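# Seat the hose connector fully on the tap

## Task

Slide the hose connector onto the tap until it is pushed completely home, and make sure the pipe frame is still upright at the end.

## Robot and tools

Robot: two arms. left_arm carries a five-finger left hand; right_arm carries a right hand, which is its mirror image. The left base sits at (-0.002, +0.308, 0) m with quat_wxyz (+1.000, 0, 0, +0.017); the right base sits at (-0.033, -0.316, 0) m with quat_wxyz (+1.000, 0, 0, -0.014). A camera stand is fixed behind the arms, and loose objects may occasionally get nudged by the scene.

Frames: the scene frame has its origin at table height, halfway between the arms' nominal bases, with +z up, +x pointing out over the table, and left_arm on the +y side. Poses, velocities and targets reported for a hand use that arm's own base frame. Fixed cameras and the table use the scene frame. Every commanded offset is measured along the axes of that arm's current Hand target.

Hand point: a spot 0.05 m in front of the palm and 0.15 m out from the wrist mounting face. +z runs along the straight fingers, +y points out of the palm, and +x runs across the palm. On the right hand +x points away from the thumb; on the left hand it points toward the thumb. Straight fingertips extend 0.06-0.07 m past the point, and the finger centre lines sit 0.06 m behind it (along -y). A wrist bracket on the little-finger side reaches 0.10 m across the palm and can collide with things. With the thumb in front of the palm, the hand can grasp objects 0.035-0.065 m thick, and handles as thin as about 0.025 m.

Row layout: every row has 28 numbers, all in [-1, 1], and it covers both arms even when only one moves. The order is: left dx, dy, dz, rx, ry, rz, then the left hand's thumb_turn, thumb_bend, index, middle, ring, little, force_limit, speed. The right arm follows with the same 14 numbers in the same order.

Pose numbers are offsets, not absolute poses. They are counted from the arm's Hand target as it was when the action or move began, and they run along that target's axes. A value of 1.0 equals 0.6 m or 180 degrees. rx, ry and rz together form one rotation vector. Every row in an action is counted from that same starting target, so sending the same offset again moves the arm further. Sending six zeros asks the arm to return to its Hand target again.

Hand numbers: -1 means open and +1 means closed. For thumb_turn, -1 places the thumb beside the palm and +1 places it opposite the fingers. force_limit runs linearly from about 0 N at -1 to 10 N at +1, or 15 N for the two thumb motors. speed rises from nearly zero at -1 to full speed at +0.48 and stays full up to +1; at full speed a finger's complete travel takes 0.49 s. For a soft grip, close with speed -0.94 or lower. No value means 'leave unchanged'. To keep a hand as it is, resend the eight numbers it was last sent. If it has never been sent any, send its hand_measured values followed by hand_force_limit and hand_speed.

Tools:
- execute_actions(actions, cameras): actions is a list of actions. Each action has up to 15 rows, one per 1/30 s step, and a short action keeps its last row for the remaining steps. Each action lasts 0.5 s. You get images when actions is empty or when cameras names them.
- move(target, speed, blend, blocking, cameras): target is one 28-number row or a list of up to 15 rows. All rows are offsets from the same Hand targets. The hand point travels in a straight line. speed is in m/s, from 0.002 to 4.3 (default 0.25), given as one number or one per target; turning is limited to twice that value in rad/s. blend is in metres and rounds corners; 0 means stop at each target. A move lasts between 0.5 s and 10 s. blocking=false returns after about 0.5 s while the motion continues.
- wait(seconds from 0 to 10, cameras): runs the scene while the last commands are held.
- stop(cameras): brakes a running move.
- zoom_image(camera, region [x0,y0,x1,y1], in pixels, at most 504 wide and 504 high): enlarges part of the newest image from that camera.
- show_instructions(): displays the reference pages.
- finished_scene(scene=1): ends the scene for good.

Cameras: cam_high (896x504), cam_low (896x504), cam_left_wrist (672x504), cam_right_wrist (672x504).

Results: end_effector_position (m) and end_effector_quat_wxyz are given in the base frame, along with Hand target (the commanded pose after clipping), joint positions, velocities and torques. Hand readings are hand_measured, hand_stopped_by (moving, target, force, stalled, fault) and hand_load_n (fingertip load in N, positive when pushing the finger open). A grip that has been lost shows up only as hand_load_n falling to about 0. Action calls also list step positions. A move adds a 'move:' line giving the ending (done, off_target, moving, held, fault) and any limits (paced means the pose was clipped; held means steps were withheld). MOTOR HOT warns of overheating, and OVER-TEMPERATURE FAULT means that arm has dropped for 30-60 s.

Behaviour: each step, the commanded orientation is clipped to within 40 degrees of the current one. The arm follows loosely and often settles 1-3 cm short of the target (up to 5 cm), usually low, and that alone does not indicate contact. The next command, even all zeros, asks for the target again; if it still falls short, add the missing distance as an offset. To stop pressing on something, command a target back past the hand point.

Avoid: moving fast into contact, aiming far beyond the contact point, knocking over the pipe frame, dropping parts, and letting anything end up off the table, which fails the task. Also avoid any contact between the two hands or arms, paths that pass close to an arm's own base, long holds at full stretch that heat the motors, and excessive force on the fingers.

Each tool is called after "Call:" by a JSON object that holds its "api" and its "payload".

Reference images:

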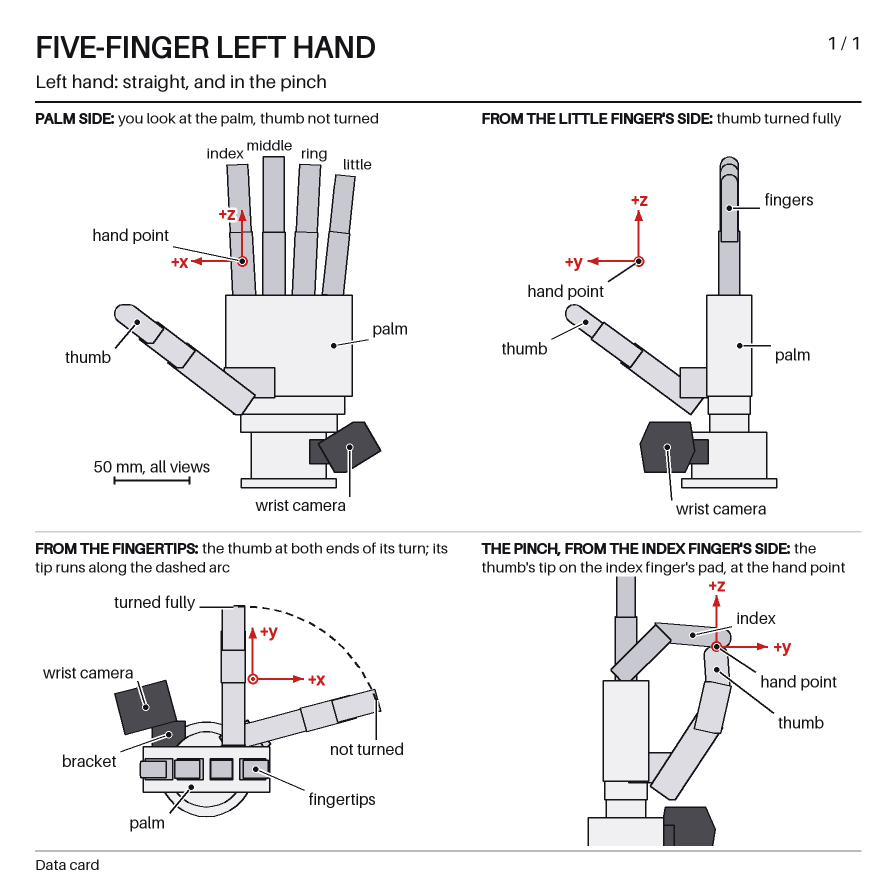

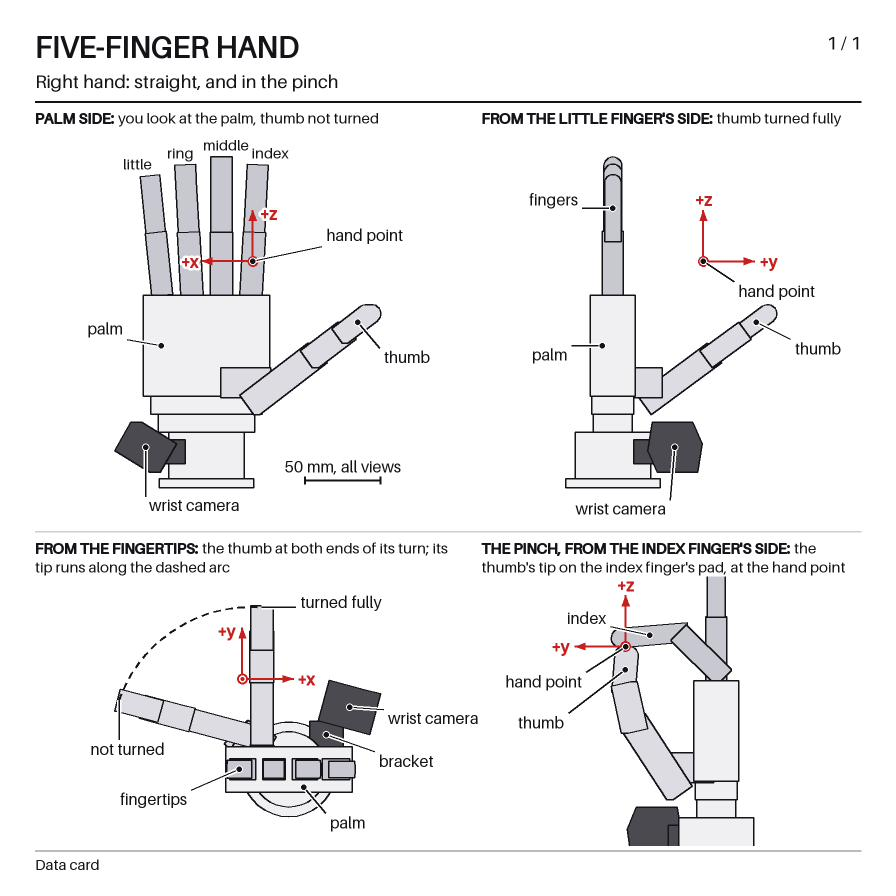

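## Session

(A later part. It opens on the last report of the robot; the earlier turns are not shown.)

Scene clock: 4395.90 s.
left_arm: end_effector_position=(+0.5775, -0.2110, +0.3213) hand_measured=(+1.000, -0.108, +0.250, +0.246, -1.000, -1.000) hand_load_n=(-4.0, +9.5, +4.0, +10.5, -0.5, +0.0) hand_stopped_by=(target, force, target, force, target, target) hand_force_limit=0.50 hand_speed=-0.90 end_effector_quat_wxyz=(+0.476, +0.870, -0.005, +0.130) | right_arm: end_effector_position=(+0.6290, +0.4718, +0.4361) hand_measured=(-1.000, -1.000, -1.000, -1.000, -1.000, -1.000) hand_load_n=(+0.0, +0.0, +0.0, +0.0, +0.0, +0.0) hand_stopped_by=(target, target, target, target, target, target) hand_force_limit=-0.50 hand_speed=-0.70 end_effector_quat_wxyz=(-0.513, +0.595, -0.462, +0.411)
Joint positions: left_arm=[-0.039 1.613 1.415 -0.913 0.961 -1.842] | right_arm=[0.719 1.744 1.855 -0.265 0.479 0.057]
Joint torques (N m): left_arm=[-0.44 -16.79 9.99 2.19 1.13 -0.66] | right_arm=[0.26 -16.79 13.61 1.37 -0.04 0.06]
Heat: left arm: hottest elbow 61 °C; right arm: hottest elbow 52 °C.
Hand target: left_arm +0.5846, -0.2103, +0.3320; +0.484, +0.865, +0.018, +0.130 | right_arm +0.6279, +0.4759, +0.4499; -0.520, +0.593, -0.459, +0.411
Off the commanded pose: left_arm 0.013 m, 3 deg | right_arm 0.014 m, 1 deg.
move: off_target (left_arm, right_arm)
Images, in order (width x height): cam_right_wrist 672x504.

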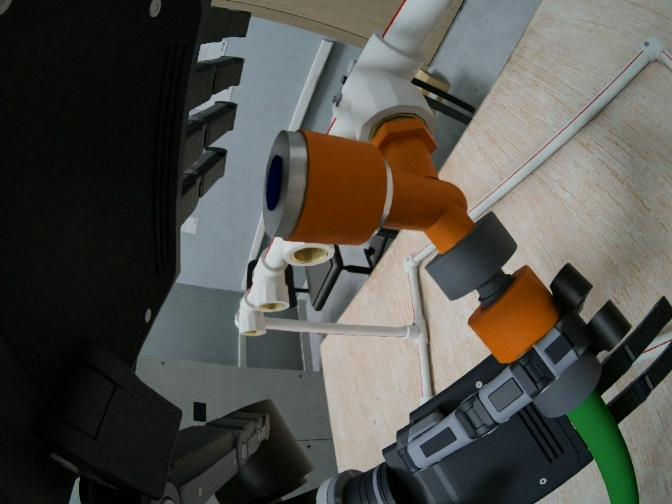

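Call:
{"api": "move", "payload": {"target": [[0,0,0,0,0,0,1,0.05,0.25,0.25,-1,-1,0.5,-0.9,-0.0011,-0.0902,-0.0195,0,0,0,-1,-1,-1,-1,-1,-1,-0.5,-0.7],[0,0,0,0,0,0,1,0.05,0.25,0.25,-1,-1,0.5,-0.9,0.0537,-0.0677,0.089,-0.0608,0.0643,0.0178,-1,-1,-1,-1,-1,-1,-0.5,-0.7]], "speed": 0.12, "cameras": ["cam_high","cam_right_wrist"]}}

Scene clock: 4515.10 s.
left_arm: end_effector_position=(+0.5775, -0.2110, +0.3213) hand_measured=(+1.000, -0.108, +0.250, +0.246, -1.000, -1.000) hand_load_n=(-4.5, +9.5, +4.0, +10.5, +0.0, +0.0) hand_stopped_by=(target, force, target, force, target, target) hand_force_limit=0.50 hand_speed=-0.90 end_effector_quat_wxyz=(+0.476, +0.870, -0.005, +0.130) | right_arm: end_effector_position=(+0.6827, +0.4614, +0.4831) hand_measured=(-1.000, -1.000, -1.000, -1.000, -1.000, -1.000) hand_load_n=(+0.0, +0.0, +0.0, -0.5, +0.0, +0.0) hand_stopped_by=(target, target, target, target, target, target) hand_force_limit=-0.50 hand_speed=-0.70 end_effector_quat_wxyz=(-0.422, +0.590, -0.553, +0.408)
Joint positions: left_arm=[-0.039 1.613 1.415 -0.913 0.961 -1.842] | right_arm=[0.685 2.166 2.788 -1.007 0.6 0.209]
Joint torques (N m): left_arm=[-0.44 -16.79 9.99 2.19 1.13 -0.66] | right_arm=[-0.85 -18.61 13.98 1.22 0.29 0.26]
Heat: left arm: hottest elbow 56 °C; right arm: hottest elbow 59 °C.
Hand target: left_arm +0.5846, -0.2103, +0.3320; +0.484, +0.865, +0.018, +0.130 | right_arm +0.6920, +0.4590, +0.4840; -0.423, +0.582, -0.562, +0.408
Off the commanded pose: left_arm 0.013 m, 3 deg | right_arm 0.010 m, 1 deg.
move: off_target (left_arm)
Images, in order (width x height): cam_high 896x504, cam_right_wrist 672x504.

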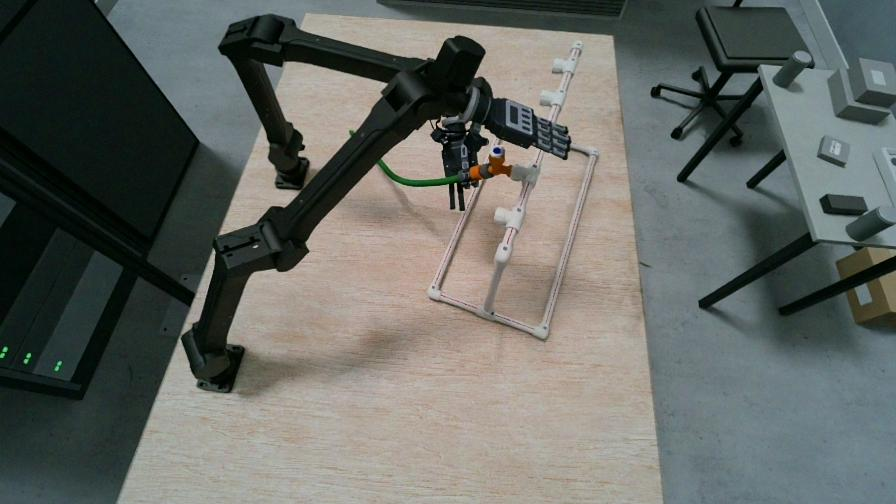

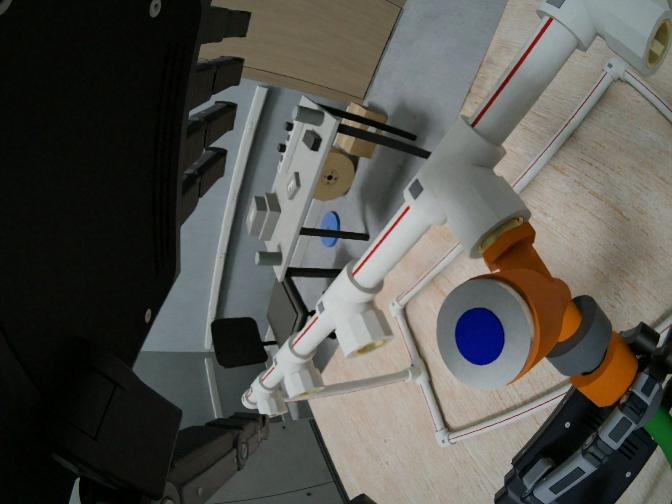

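Call:
{"api": "move", "payload": {"target": [0,0,0,0,0,0,1,0.05,0.25,0.25,-1,-1,0.5,-0.9,0.004,0.0493,0.037,0,0,0,-1,-1,-1,-1,-1,-1,-0.5,-0.7], "speed": 0.08, "cameras": ["cam_high","cam_low","cam_right_wrist"]}}

Call:
{"api": "zoom_image", "payload": {"camera": "cam_low", "region": [420, 0, 620, 120]}}

Call:
{"api": "zoom_image", "payload": {"camera": "cam_high", "region": [440, 80, 620, 220]}}

Scene clock: 4540.20 s.
left_arm: end_effector_position=(+0.5775, -0.2110, +0.3213) hand_measured=(+1.000, -0.108, +0.250, +0.246, -1.000, -1.000) hand_load_n=(-4.5, +9.5, +4.0, +10.5, +0.0, +0.0) hand_stopped_by=(target, force, target, force, target, target) hand_force_limit=0.50 hand_speed=-0.90 end_effector_quat_wxyz=(+0.476, +0.870, -0.005, +0.130) | right_arm: end_effector_position=(+0.6972, +0.4626, +0.4514) hand_measured=(-1.000, -1.000, -1.000, -1.000, -1.000, -1.000) hand_load_n=(+0.0, +0.0, +0.0, +0.0, +0.0, +0.0) hand_stopped_by=(target, target, target, target, target, target) hand_force_limit=-0.50 hand_speed=-0.70 end_effector_quat_wxyz=(-0.421, +0.588, -0.557, +0.408)
Joint positions: left_arm=[-0.039 1.613 1.415 -0.913 0.961 -1.842] | right_arm=[0.674 2.111 2.593 -0.868 0.596 0.213]
Joint torques (N m): left_arm=[-0.5 -16.79 10 2.19 1.13 -0.66] | right_arm=[-1.03 -21.25 8.85 2.25 0.07 0.2]
Heat: left arm: hottest elbow 56 °C; right arm: hottest elbow 61 °C.
Hand target: left_arm +0.5846, -0.2103, +0.3320; +0.484, +0.865, +0.018, +0.130 | right_arm +0.7040, +0.4571, +0.4489; -0.423, +0.582, -0.562, +0.408
Off the commanded pose: left_arm 0.013 m, 3 deg | right_arm 0.009 m, 1 deg.
move: off_target (left_arm)
Images, in order (width x height): cam_high 896x504, cam_low 896x504, cam_right_wrist 672x504.

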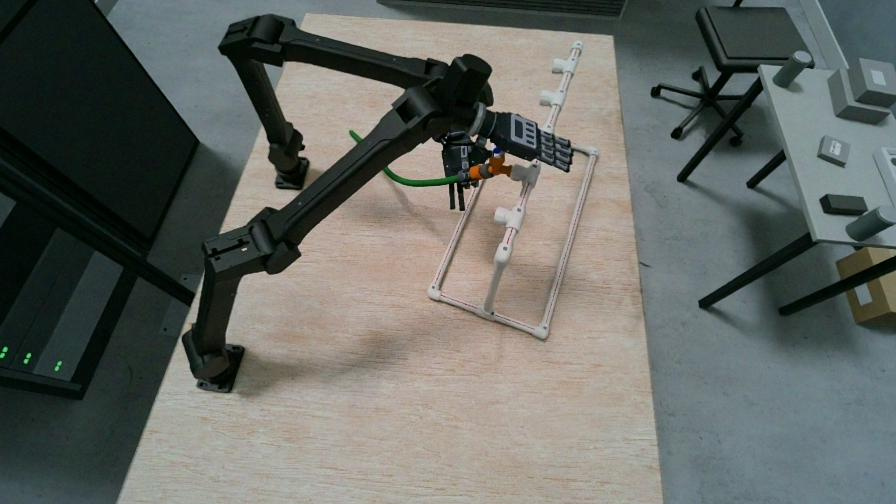

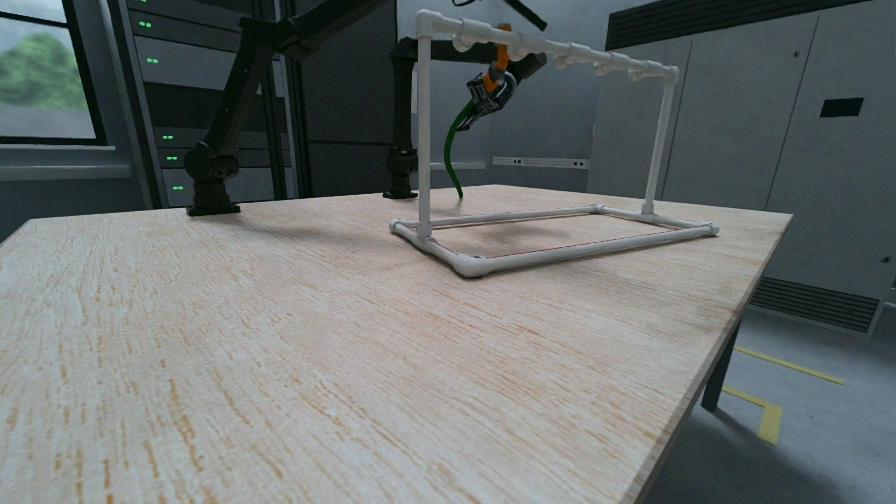

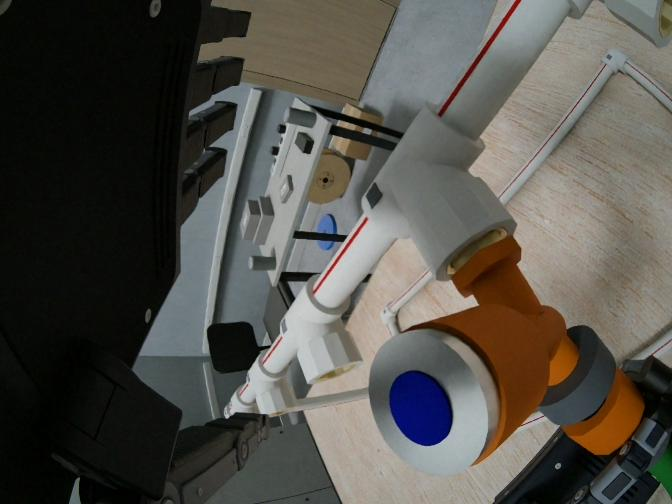

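Scaled by 2.520.

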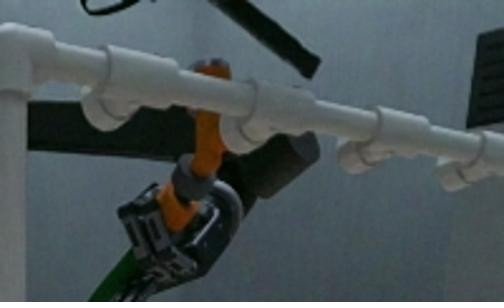

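Scaled by 2.800.

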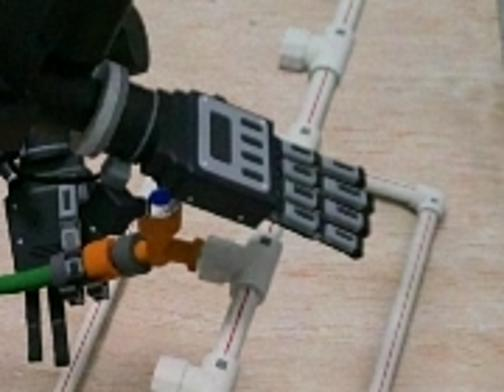

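Call:
{"api": "move", "payload": {"target": [0,0,0,0,0,0,1,0.05,0.25,0.25,-1,-1,0.5,-0.9,-0.0005,0.0517,0.0028,0,0,0,-1,-1,-1,-1,-1,-1,-0.5,-0.7], "speed": 0.06, "cameras": ["cam_high","cam_low","cam_right_wrist"]}}

Call:
{"api": "zoom_image", "payload": {"camera": "cam_low", "region": [420, 0, 620, 120]}}

Call:
{"api": "zoom_image", "payload": {"camera": "cam_high", "region": [440, 80, 620, 220]}}

Scene clock: 4573.03 s.
left_arm: end_effector_position=(+0.5775, -0.2110, +0.3213) hand_measured=(+1.000, -0.108, +0.250, +0.246, -1.000, -1.000) hand_load_n=(-4.5, +9.0, +4.0, +10.5, +0.0, +0.0) hand_stopped_by=(target, force, target, force, target, target) hand_force_limit=0.50 hand_speed=-0.90 end_effector_quat_wxyz=(+0.476, +0.870, -0.005, +0.130) | right_arm: end_effector_position=(+0.6939, +0.4600, +0.4173) hand_measured=(-1.000, -1.000, -1.000, -1.000, -1.000, -1.000) hand_load_n=(+0.0, +0.0, +0.0, +0.0, +0.0, +0.0) hand_stopped_by=(target, target, target, target, target, target) hand_force_limit=-0.50 hand_speed=-0.70 end_effector_quat_wxyz=(-0.419, +0.590, -0.558, +0.408)
Joint positions: left_arm=[-0.039 1.613 1.415 -0.913 0.961 -1.842] | right_arm=[0.674 2.024 2.354 -0.723 0.596 0.214]
Joint torques (N m): left_arm=[-0.44 -16.79 9.99 2.21 1.13 -0.66] | right_arm=[-0.44 -21.07 9.31 2.25 0.28 0.23]
Heat: left arm: hottest elbow 56 °C; right arm: hottest elbow 57 °C.
Hand target: left_arm +0.5846, -0.2103, +0.3320; +0.484, +0.865, +0.018, +0.130 | right_arm +0.6960, +0.4572, +0.4189; -0.423, +0.582, -0.562, +0.408
Off the commanded pose: left_arm 0.013 m, 3 deg | right_arm 0.004 m, 1 deg.
move: off_target (left_arm)
Images, in order (width x height): cam_high 896x504, cam_low 896x504, cam_right_wrist 672x504.

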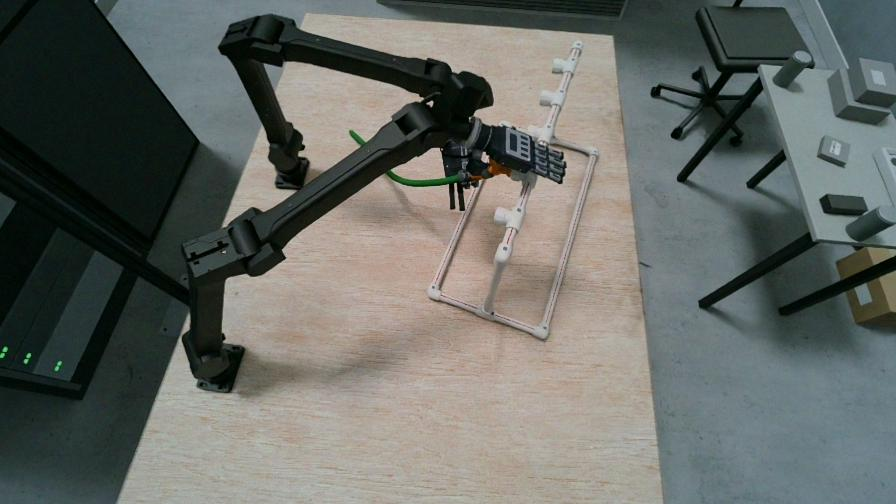

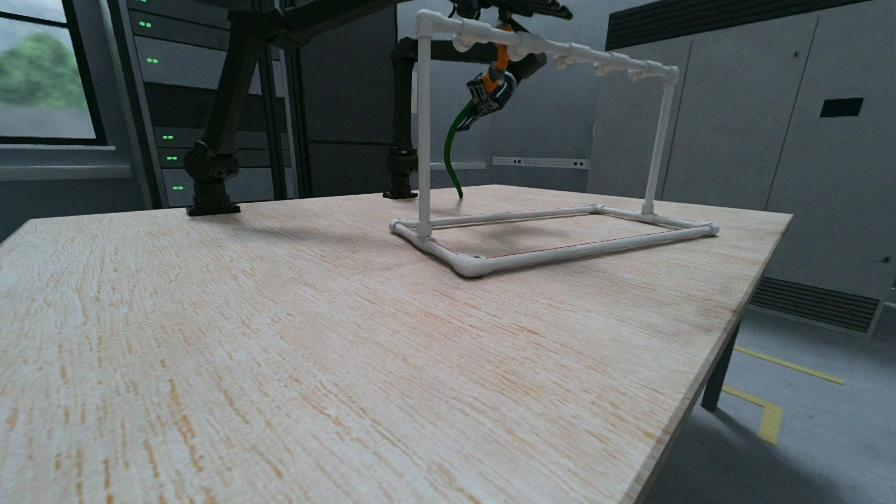

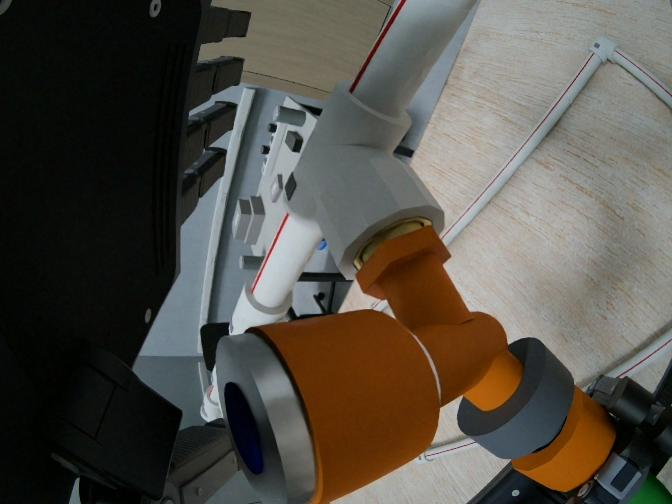

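Scaled by 2.520.

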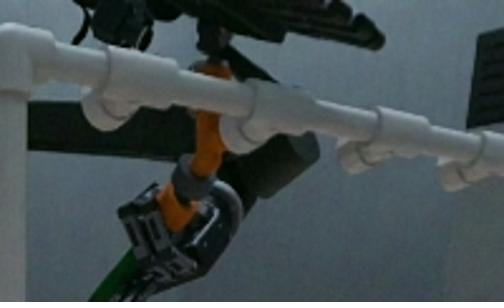

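Scaled by 2.800.

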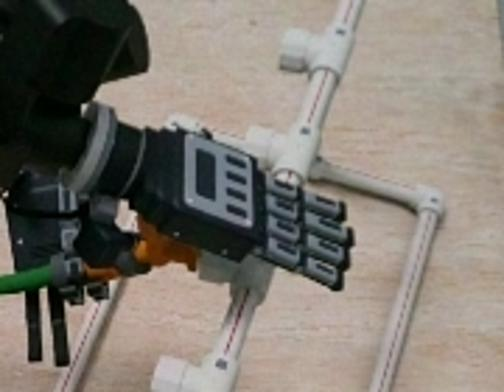

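Call:
{"api": "move", "payload": {"target": [0,0,0,0,0,0,1,0.05,0.25,0.25,-1,-1,0.5,-0.9,0,0,0,0,0,0,-1,-1,0.6,0.7,0.75,0.8,-0.7,-0.8], "speed": 0.06, "cameras": ["cam_high","cam_low","cam_right_wrist"]}}

Call:
{"api": "zoom_image", "payload": {"camera": "cam_low", "region": [420, 0, 620, 120]}}

Scene clock: 4600.10 s.
left_arm: end_effector_position=(+0.5775, -0.2110, +0.3213) hand_measured=(+1.000, -0.108, +0.250, +0.246, -1.000, -1.000) hand_load_n=(-4.5, +9.5, +4.5, +10.5, +0.0, +0.0) hand_stopped_by=(target, force, target, force, target, target) hand_force_limit=0.50 hand_speed=-0.90 end_effector_quat_wxyz=(+0.476, +0.870, -0.005, +0.130) | right_arm: end_effector_position=(+0.6956, +0.4590, +0.4204) hand_measured=(-1.000, -1.000, -0.374, -0.318, -0.206, +0.034) hand_load_n=(+0.0, +0.0, +0.0, +0.0, +0.0, +0.5) hand_stopped_by=(target, target, force, force, force, force) hand_force_limit=-0.70 hand_speed=-0.80 end_effector_quat_wxyz=(-0.422, +0.585, -0.558, +0.410)
Joint positions: left_arm=[-0.039 1.613 1.415 -0.913 0.961 -1.842] | right_arm=[0.673 2.022 2.353 -0.712 0.599 0.214]
Joint torques (N m): left_arm=[-0.44 -16.79 9.99 2.19 1.14 -0.66] | right_arm=[-0.32 -20.72 9.39 1.94 0.18 0.22]
Heat: left arm: hottest elbow 56 °C; right arm: hottest elbow 56 °C.
Hand target: left_arm +0.5846, -0.2103, +0.3321; +0.484, +0.865, +0.018, +0.130 | right_arm +0.6960, +0.4573, +0.4189; -0.423, +0.582, -0.562, +0.408
Off the commanded pose: left_arm 0.013 m, 3 deg | right_arm 0.002 m, 1 deg.
move: off_target (left_arm)
Images, in order (width x height): cam_high 896x504, cam_low 896x504, cam_right_wrist 672x504.

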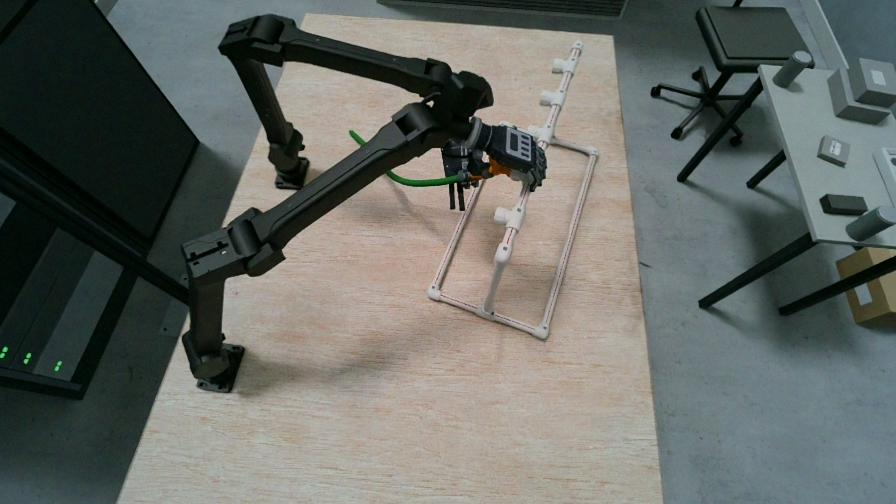

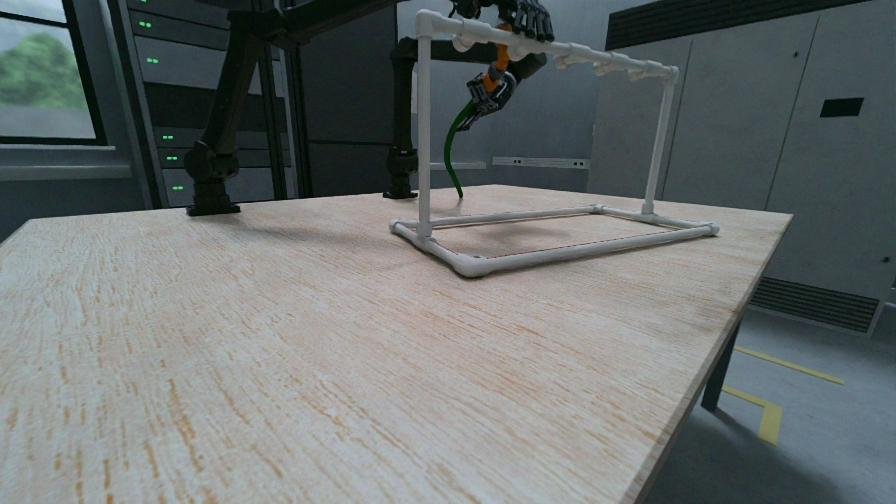

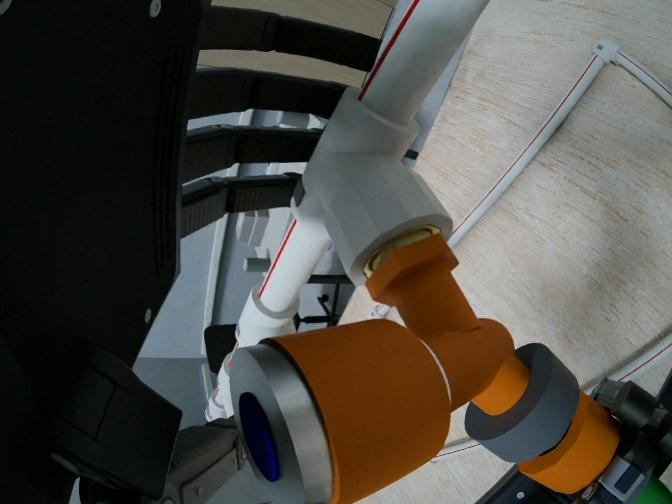

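Scaled by 2.520.

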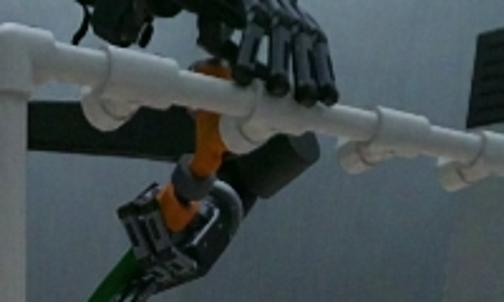

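Call:
{"api": "move", "payload": {"target": [0,0,0,0,0,0,1,0.05,0.25,0.25,-1,-1,0.5,-0.9,0,0,0,0,0,0,-1,-1,0.61,0.71,0.76,0.81,-0.5,-0.85], "speed": 0.06, "cameras": ["cam_low","cam_right_wrist"]}}

Call:
{"api": "zoom_image", "payload": {"camera": "cam_low", "region": [460, 0, 600, 90]}}

Scene clock: 4617.00 s.
left_arm: end_effector_position=(+0.5775, -0.2110, +0.3213) hand_measured=(+1.000, -0.108, +0.250, +0.246, -1.000, -1.000) hand_load_n=(-4.5, +9.5, +4.0, +10.5, +0.0, +0.0) hand_stopped_by=(target, force, target, force, target, target) hand_force_limit=0.50 hand_speed=-0.90 end_effector_quat_wxyz=(+0.476, +0.870, -0.005, +0.130) | right_arm: end_effector_position=(+0.6973, +0.4575, +0.4237) hand_measured=(-1.000, -1.000, -0.292, -0.264, -0.182, +0.810) hand_load_n=(+0.0, +0.0, +2.0, +0.0, +0.0, +0.0) hand_stopped_by=(target, target, force, force, force, target) hand_force_limit=-0.50 hand_speed=-0.85 end_effector_quat_wxyz=(-0.425, +0.581, -0.559, +0.411)
Joint positions: left_arm=[-0.039 1.613 1.415 -0.913 0.961 -1.842] | right_arm=[0.67 2.021 2.353 -0.704 0.6 0.214]
Joint torques (N m): left_arm=[-0.5 -16.79 9.99 2.21 1.14 -0.66] | right_arm=[-0.15 -20.66 9.31 1.59 0.15 0.21]
Heat: left arm: hottest elbow 55 °C; right arm: hottest elbow 56 °C.
Hand target: left_arm +0.5846, -0.2103, +0.3321; +0.484, +0.865, +0.018, +0.130 | right_arm +0.6959, +0.4572, +0.4191; -0.423, +0.582, -0.562, +0.408
Off the commanded pose: left_arm 0.013 m, 3 deg | right_arm 0.005 m, 1 deg.
move: off_target (left_arm)
Images, in order (width x height): cam_low 896x504, cam_right_wrist 672x504.

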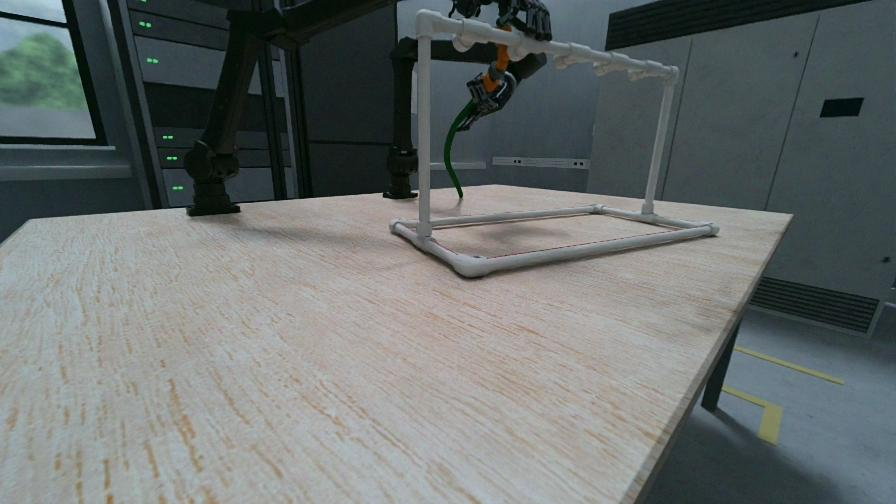

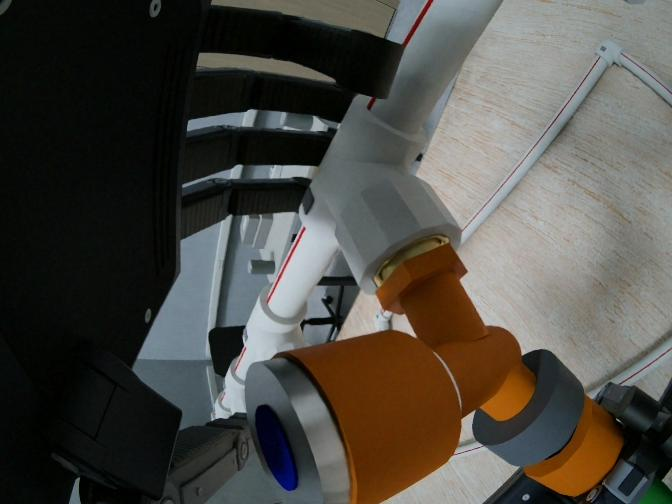

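Scaled by 3.600.

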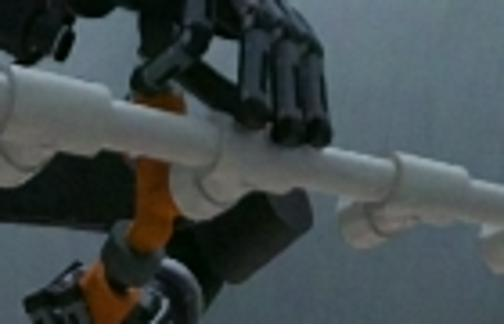

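Call:
{"api": "move", "payload": {"target": [[0,0,0,0,0,0,1,0.05,0.25,0.25,-1,-1,0.5,-0.9,0,-0.0476,-0.0155,0,0,0,-1,-1,-1,-1,-1,-1,-0.5,-0.5],[0,0,0,0,0,0,1,0.05,0.25,0.25,-1,-1,0.5,-0.9,0.0021,-0.066,0.0415,0,0,0,-1,-1,-1,-1,-1,-1,-0.5,-0.5],[0,0,0,0,0,0,1,0.05,0.25,0.25,-1,-1,0.5,-0.9,0.0021,-0.0106,0.0596,0,0,0,-1,-1,-1,-1,-1,-1,-0.5,-0.5]], "speed": 0.08, "cameras": ["cam_low","cam_right_wrist"]}}

Call:
{"api": "zoom_image", "payload": {"camera": "cam_low", "region": [460, 0, 600, 90]}}

Scene clock: 4656.90 s.
left_arm: end_effector_position=(+0.5786, -0.2113, +0.3214) hand_measured=(+1.000, -0.108, +0.248, +0.246, -1.000, -1.000) hand_load_n=(-4.0, +9.0, +6.0, +10.0, +0.5, +0.0) hand_stopped_by=(target, force, target, force, target, target) hand_force_limit=0.50 hand_speed=-0.90 end_effector_quat_wxyz=(+0.475, +0.870, -0.003, +0.131) | right_arm: end_effector_position=(+0.7277, +0.4617, +0.4144) hand_measured=(-1.000, -1.000, -1.000, -1.000, -1.000, -1.000) hand_load_n=(+0.0, +0.0, +0.0, +0.0, +0.0, +0.0) hand_stopped_by=(target, target, target, target, target, target) hand_force_limit=-0.50 hand_speed=-0.50 end_effector_quat_wxyz=(-0.422, +0.585, -0.562, +0.405)
Joint positions: left_arm=[-0.041 1.613 1.415 -0.907 0.958 -1.849] | right_arm=[0.646 2.148 2.552 -0.787 0.571 0.215]
Joint torques (N m): left_arm=[-0.38 -16.85 9.96 2.03 1.24 -0.61] | right_arm=[-0.91 -21.89 9.18 2.3 0.15 0.06]
Heat: left arm: hottest elbow 55 °C; right arm: hottest elbow 55 °C.
Hand target: left_arm +0.5846, -0.2103, +0.3320; +0.484, +0.865, +0.018, +0.130 | right_arm +0.7320, +0.4571, +0.4141; -0.423, +0.582, -0.562, +0.408
Off the commanded pose: left_arm 0.012 m, 3 deg | right_arm 0.006 m, 0 deg.
move: off_target (left_arm)
Images, in order (width x height): cam_low 896x504, cam_right_wrist 672x504.

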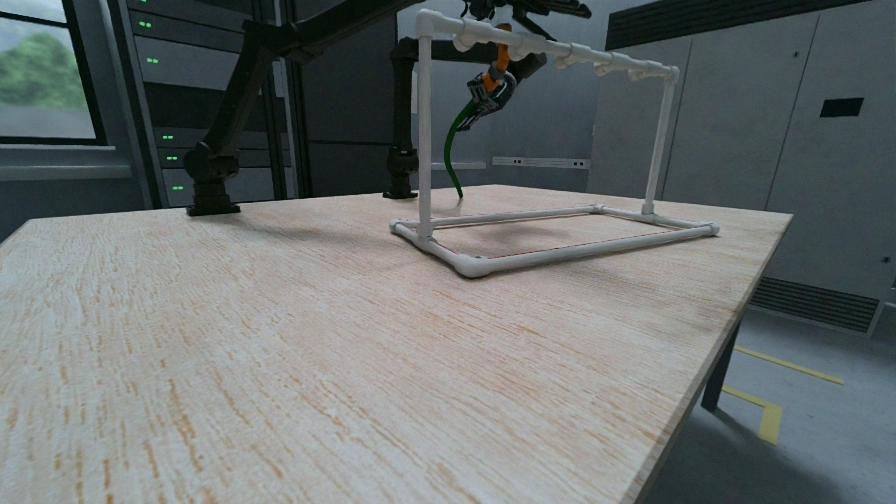

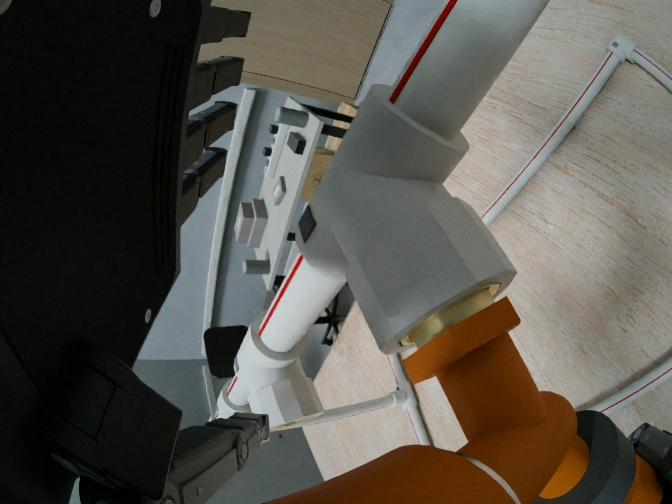

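Scaled by 3.600.

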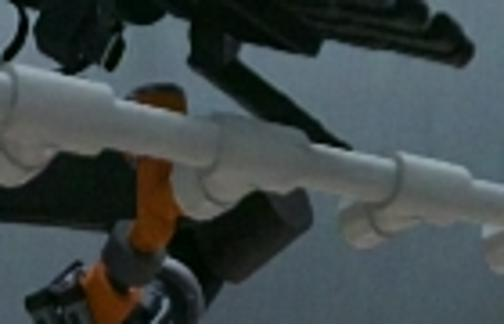

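Call:
{"api": "move", "payload": {"target": [0,0,0,0,0,0,1,0.05,0.25,0.25,-1,-1,0.5,-0.9,0,0,0,0,0,0,-1,-1,0.6,0.7,0.75,0.8,-0.5,-0.85], "speed": 0.06, "cameras": ["cam_low","cam_right_wrist","cam_high"]}}

Call:
{"api": "zoom_image", "payload": {"camera": "cam_low", "region": [460, 0, 600, 90]}}

Scene clock: 4668.63 s.
left_arm: end_effector_position=(+0.5786, -0.2113, +0.3214) hand_measured=(+1.000, -0.108, +0.248, +0.246, -1.000, -1.000) hand_load_n=(-4.0, +9.5, +6.0, +10.5, +0.0, +0.0) hand_stopped_by=(target, force, target, force, target, target) hand_force_limit=0.50 hand_speed=-0.90 end_effector_quat_wxyz=(+0.475, +0.870, -0.003, +0.131) | right_arm: end_effector_position=(+0.7291, +0.4608, +0.4154) hand_measured=(-1.000, -1.000, +0.096, +0.152, +0.250, +0.800) hand_load_n=(+0.0, +0.0, +0.0, +0.0, +1.5, +0.0) hand_stopped_by=(target, target, force, force, force, target) hand_force_limit=-0.50 hand_speed=-0.85 end_effector_quat_wxyz=(-0.424, +0.583, -0.562, +0.406)
Joint positions: left_arm=[-0.041 1.613 1.415 -0.907 0.958 -1.849] | right_arm=[0.644 2.148 2.552 -0.782 0.571 0.215]
Joint torques (N m): left_arm=[-0.44 -16.85 9.96 2.03 1.24 -0.61] | right_arm=[-0.56 -22.18 9.22 2.13 0.13 0.05]
Heat: left arm: hottest elbow 55 °C; right arm: hottest elbow 53 °C.
Hand target: left_arm +0.5846, -0.2103, +0.3320; +0.484, +0.865, +0.018, +0.130 | right_arm +0.7321, +0.4571, +0.4141; -0.423, +0.582, -0.562, +0.408
Off the commanded pose: left_arm 0.012 m, 3 deg | right_arm 0.005 m, 0 deg.
move: off_target (left_arm)
Images, in order (width x height): cam_high 896x504, cam_low 896x504, cam_right_wrist 672x504.

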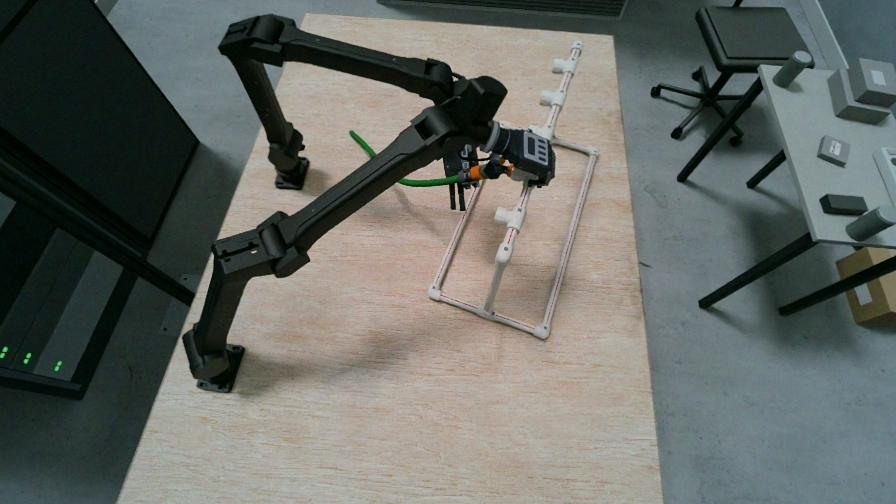

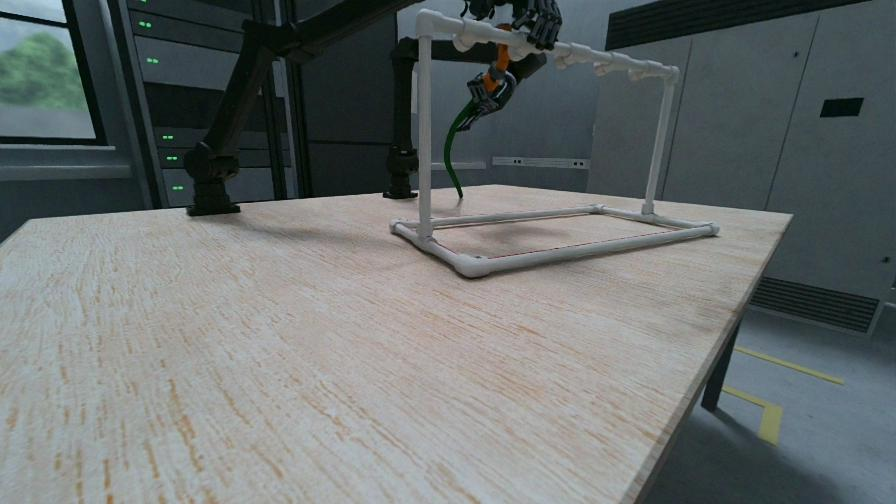

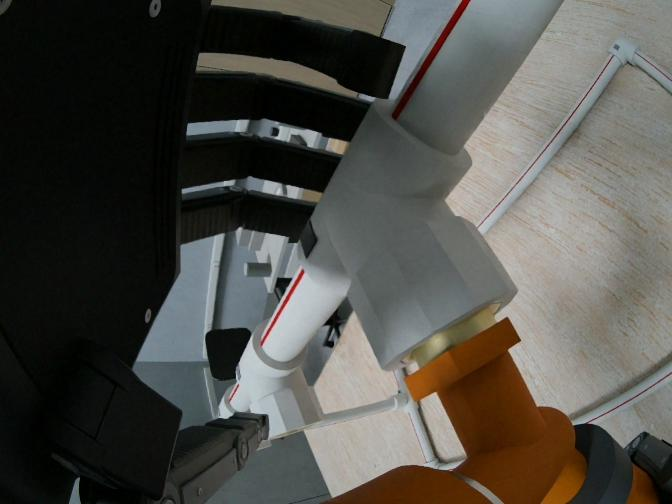

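Scaled by 3.600.

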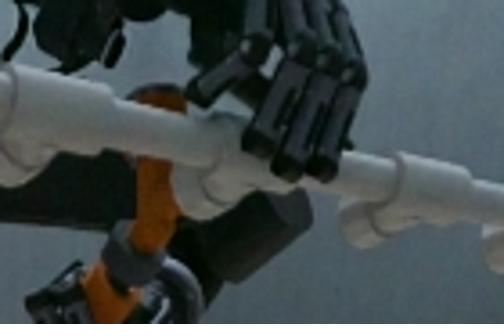

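Call:
{"api": "move", "payload": {"target": [0.0606,0.0258,-0.0032,0,0,0,1,0.05,0.25,0.25,-1,-1,0.5,-0.9,-0.0086,0.036,-0.0459,0,0,0,-1,-1,0.6,0.7,0.75,0.8,-0.5,-0.85], "speed": 0.05, "cameras": ["cam_right_wrist","cam_left_wrist","cam_low"]}}

Scene clock: 4686.53 s.
left_arm: end_effector_position=(+0.5764, -0.2192, +0.3219) hand_measured=(+1.000, -0.108, +0.250, +0.246, -1.000, -1.000) hand_load_n=(-7.0, +10.0, +2.0, +10.0, +0.0, +0.0) hand_stopped_by=(target, force, target, force, target, target) hand_force_limit=0.50 hand_speed=-0.90 end_effector_quat_wxyz=(+0.480, +0.870, -0.011, +0.111) | right_arm: end_effector_position=(+0.7225, +0.4483, +0.4089) hand_measured=(-1.000, -1.000, +0.096, +0.152, +0.248, +0.800) hand_load_n=(+0.0, +0.0, +2.5, +0.5, +11.5, -6.0) hand_stopped_by=(target, target, force, force, force, target) hand_force_limit=-0.50 hand_speed=-0.85 end_effector_quat_wxyz=(-0.433, +0.565, -0.565, +0.418)
Joint positions: left_arm=[-0.05 1.636 1.45 -0.973 0.976 -1.816] | right_arm=[0.643 2.041 2.326 -0.626 0.598 0.215]
Joint torques (N m): left_arm=[0.73 -13.92 16.57 1.94 0.67 -0.86] | right_arm=[2.02 -22.71 7.97 0.32 0.25 0.21]
Heat: left arm: hottest elbow 56 °C; right arm: hottest elbow 52 °C.
Hand target: left_arm +0.6178, -0.2111, +0.3535; +0.484, +0.865, +0.018, +0.130 | right_arm +0.6990, +0.4612, +0.4020; -0.423, +0.582, -0.562, +0.408
Off the commanded pose: left_arm 0.053 m, 4 deg | right_arm 0.028 m, 3 deg.
move: off_target (left_arm, right_arm)
Images, in order (width x height): cam_low 896x504, cam_left_wrist 672x504, cam_right_wrist 672x504.

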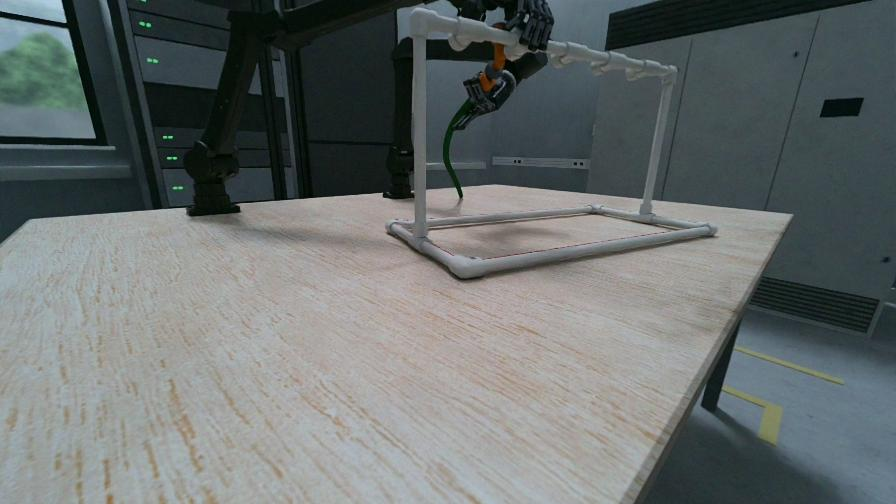

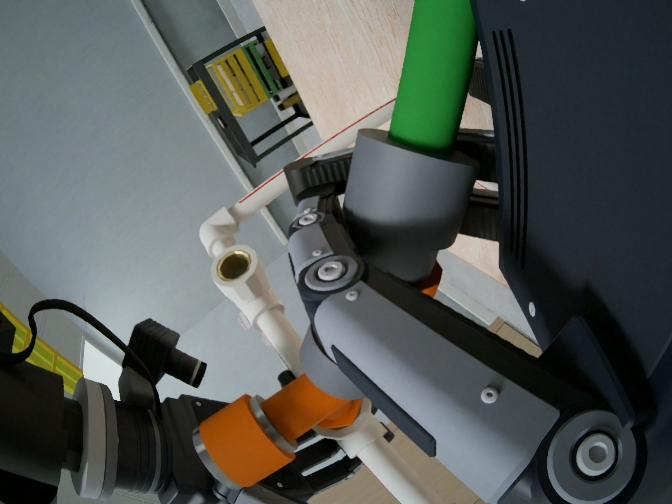

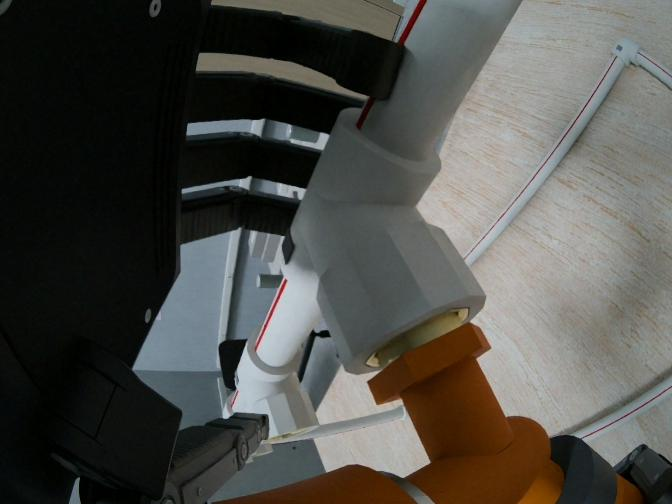

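Call:
{"api": "zoom_image", "payload": {"camera": "cam_left_wrist", "region": [180, 320, 420, 500]}}

Call:
{"api": "zoom_image", "payload": {"camera": "cam_right_wrist", "region": [472, 384, 672, 504]}}

Call:
{"api": "zoom_image", "payload": {"camera": "cam_low", "region": [440, 10, 580, 120]}}

Scaled by 2.100 from the camera's 672x504 image, which has a finer 960x720 frame.

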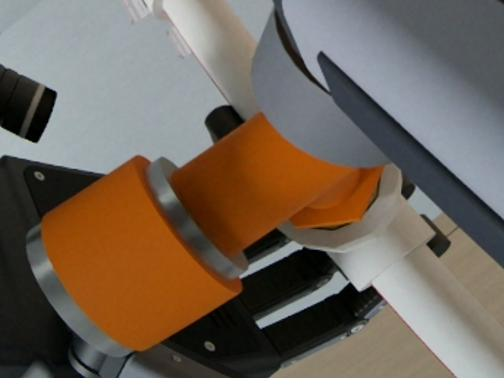

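Scaled by 2.520 from the camera's 672x504 image, which has a finer 960x720 frame.

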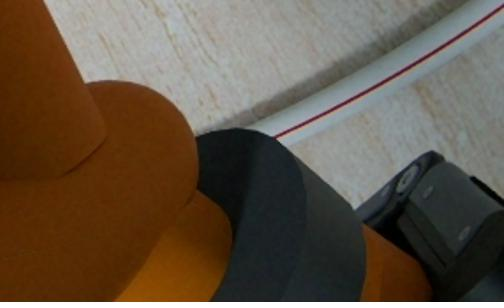

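Scaled by 3.600.

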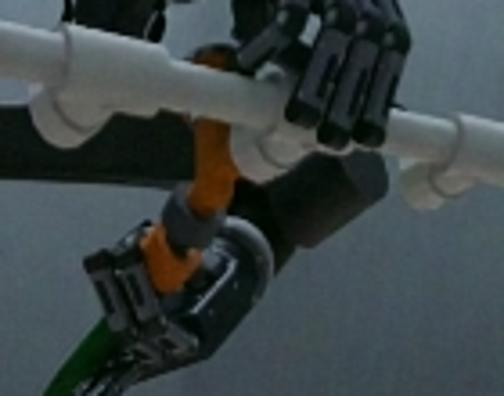

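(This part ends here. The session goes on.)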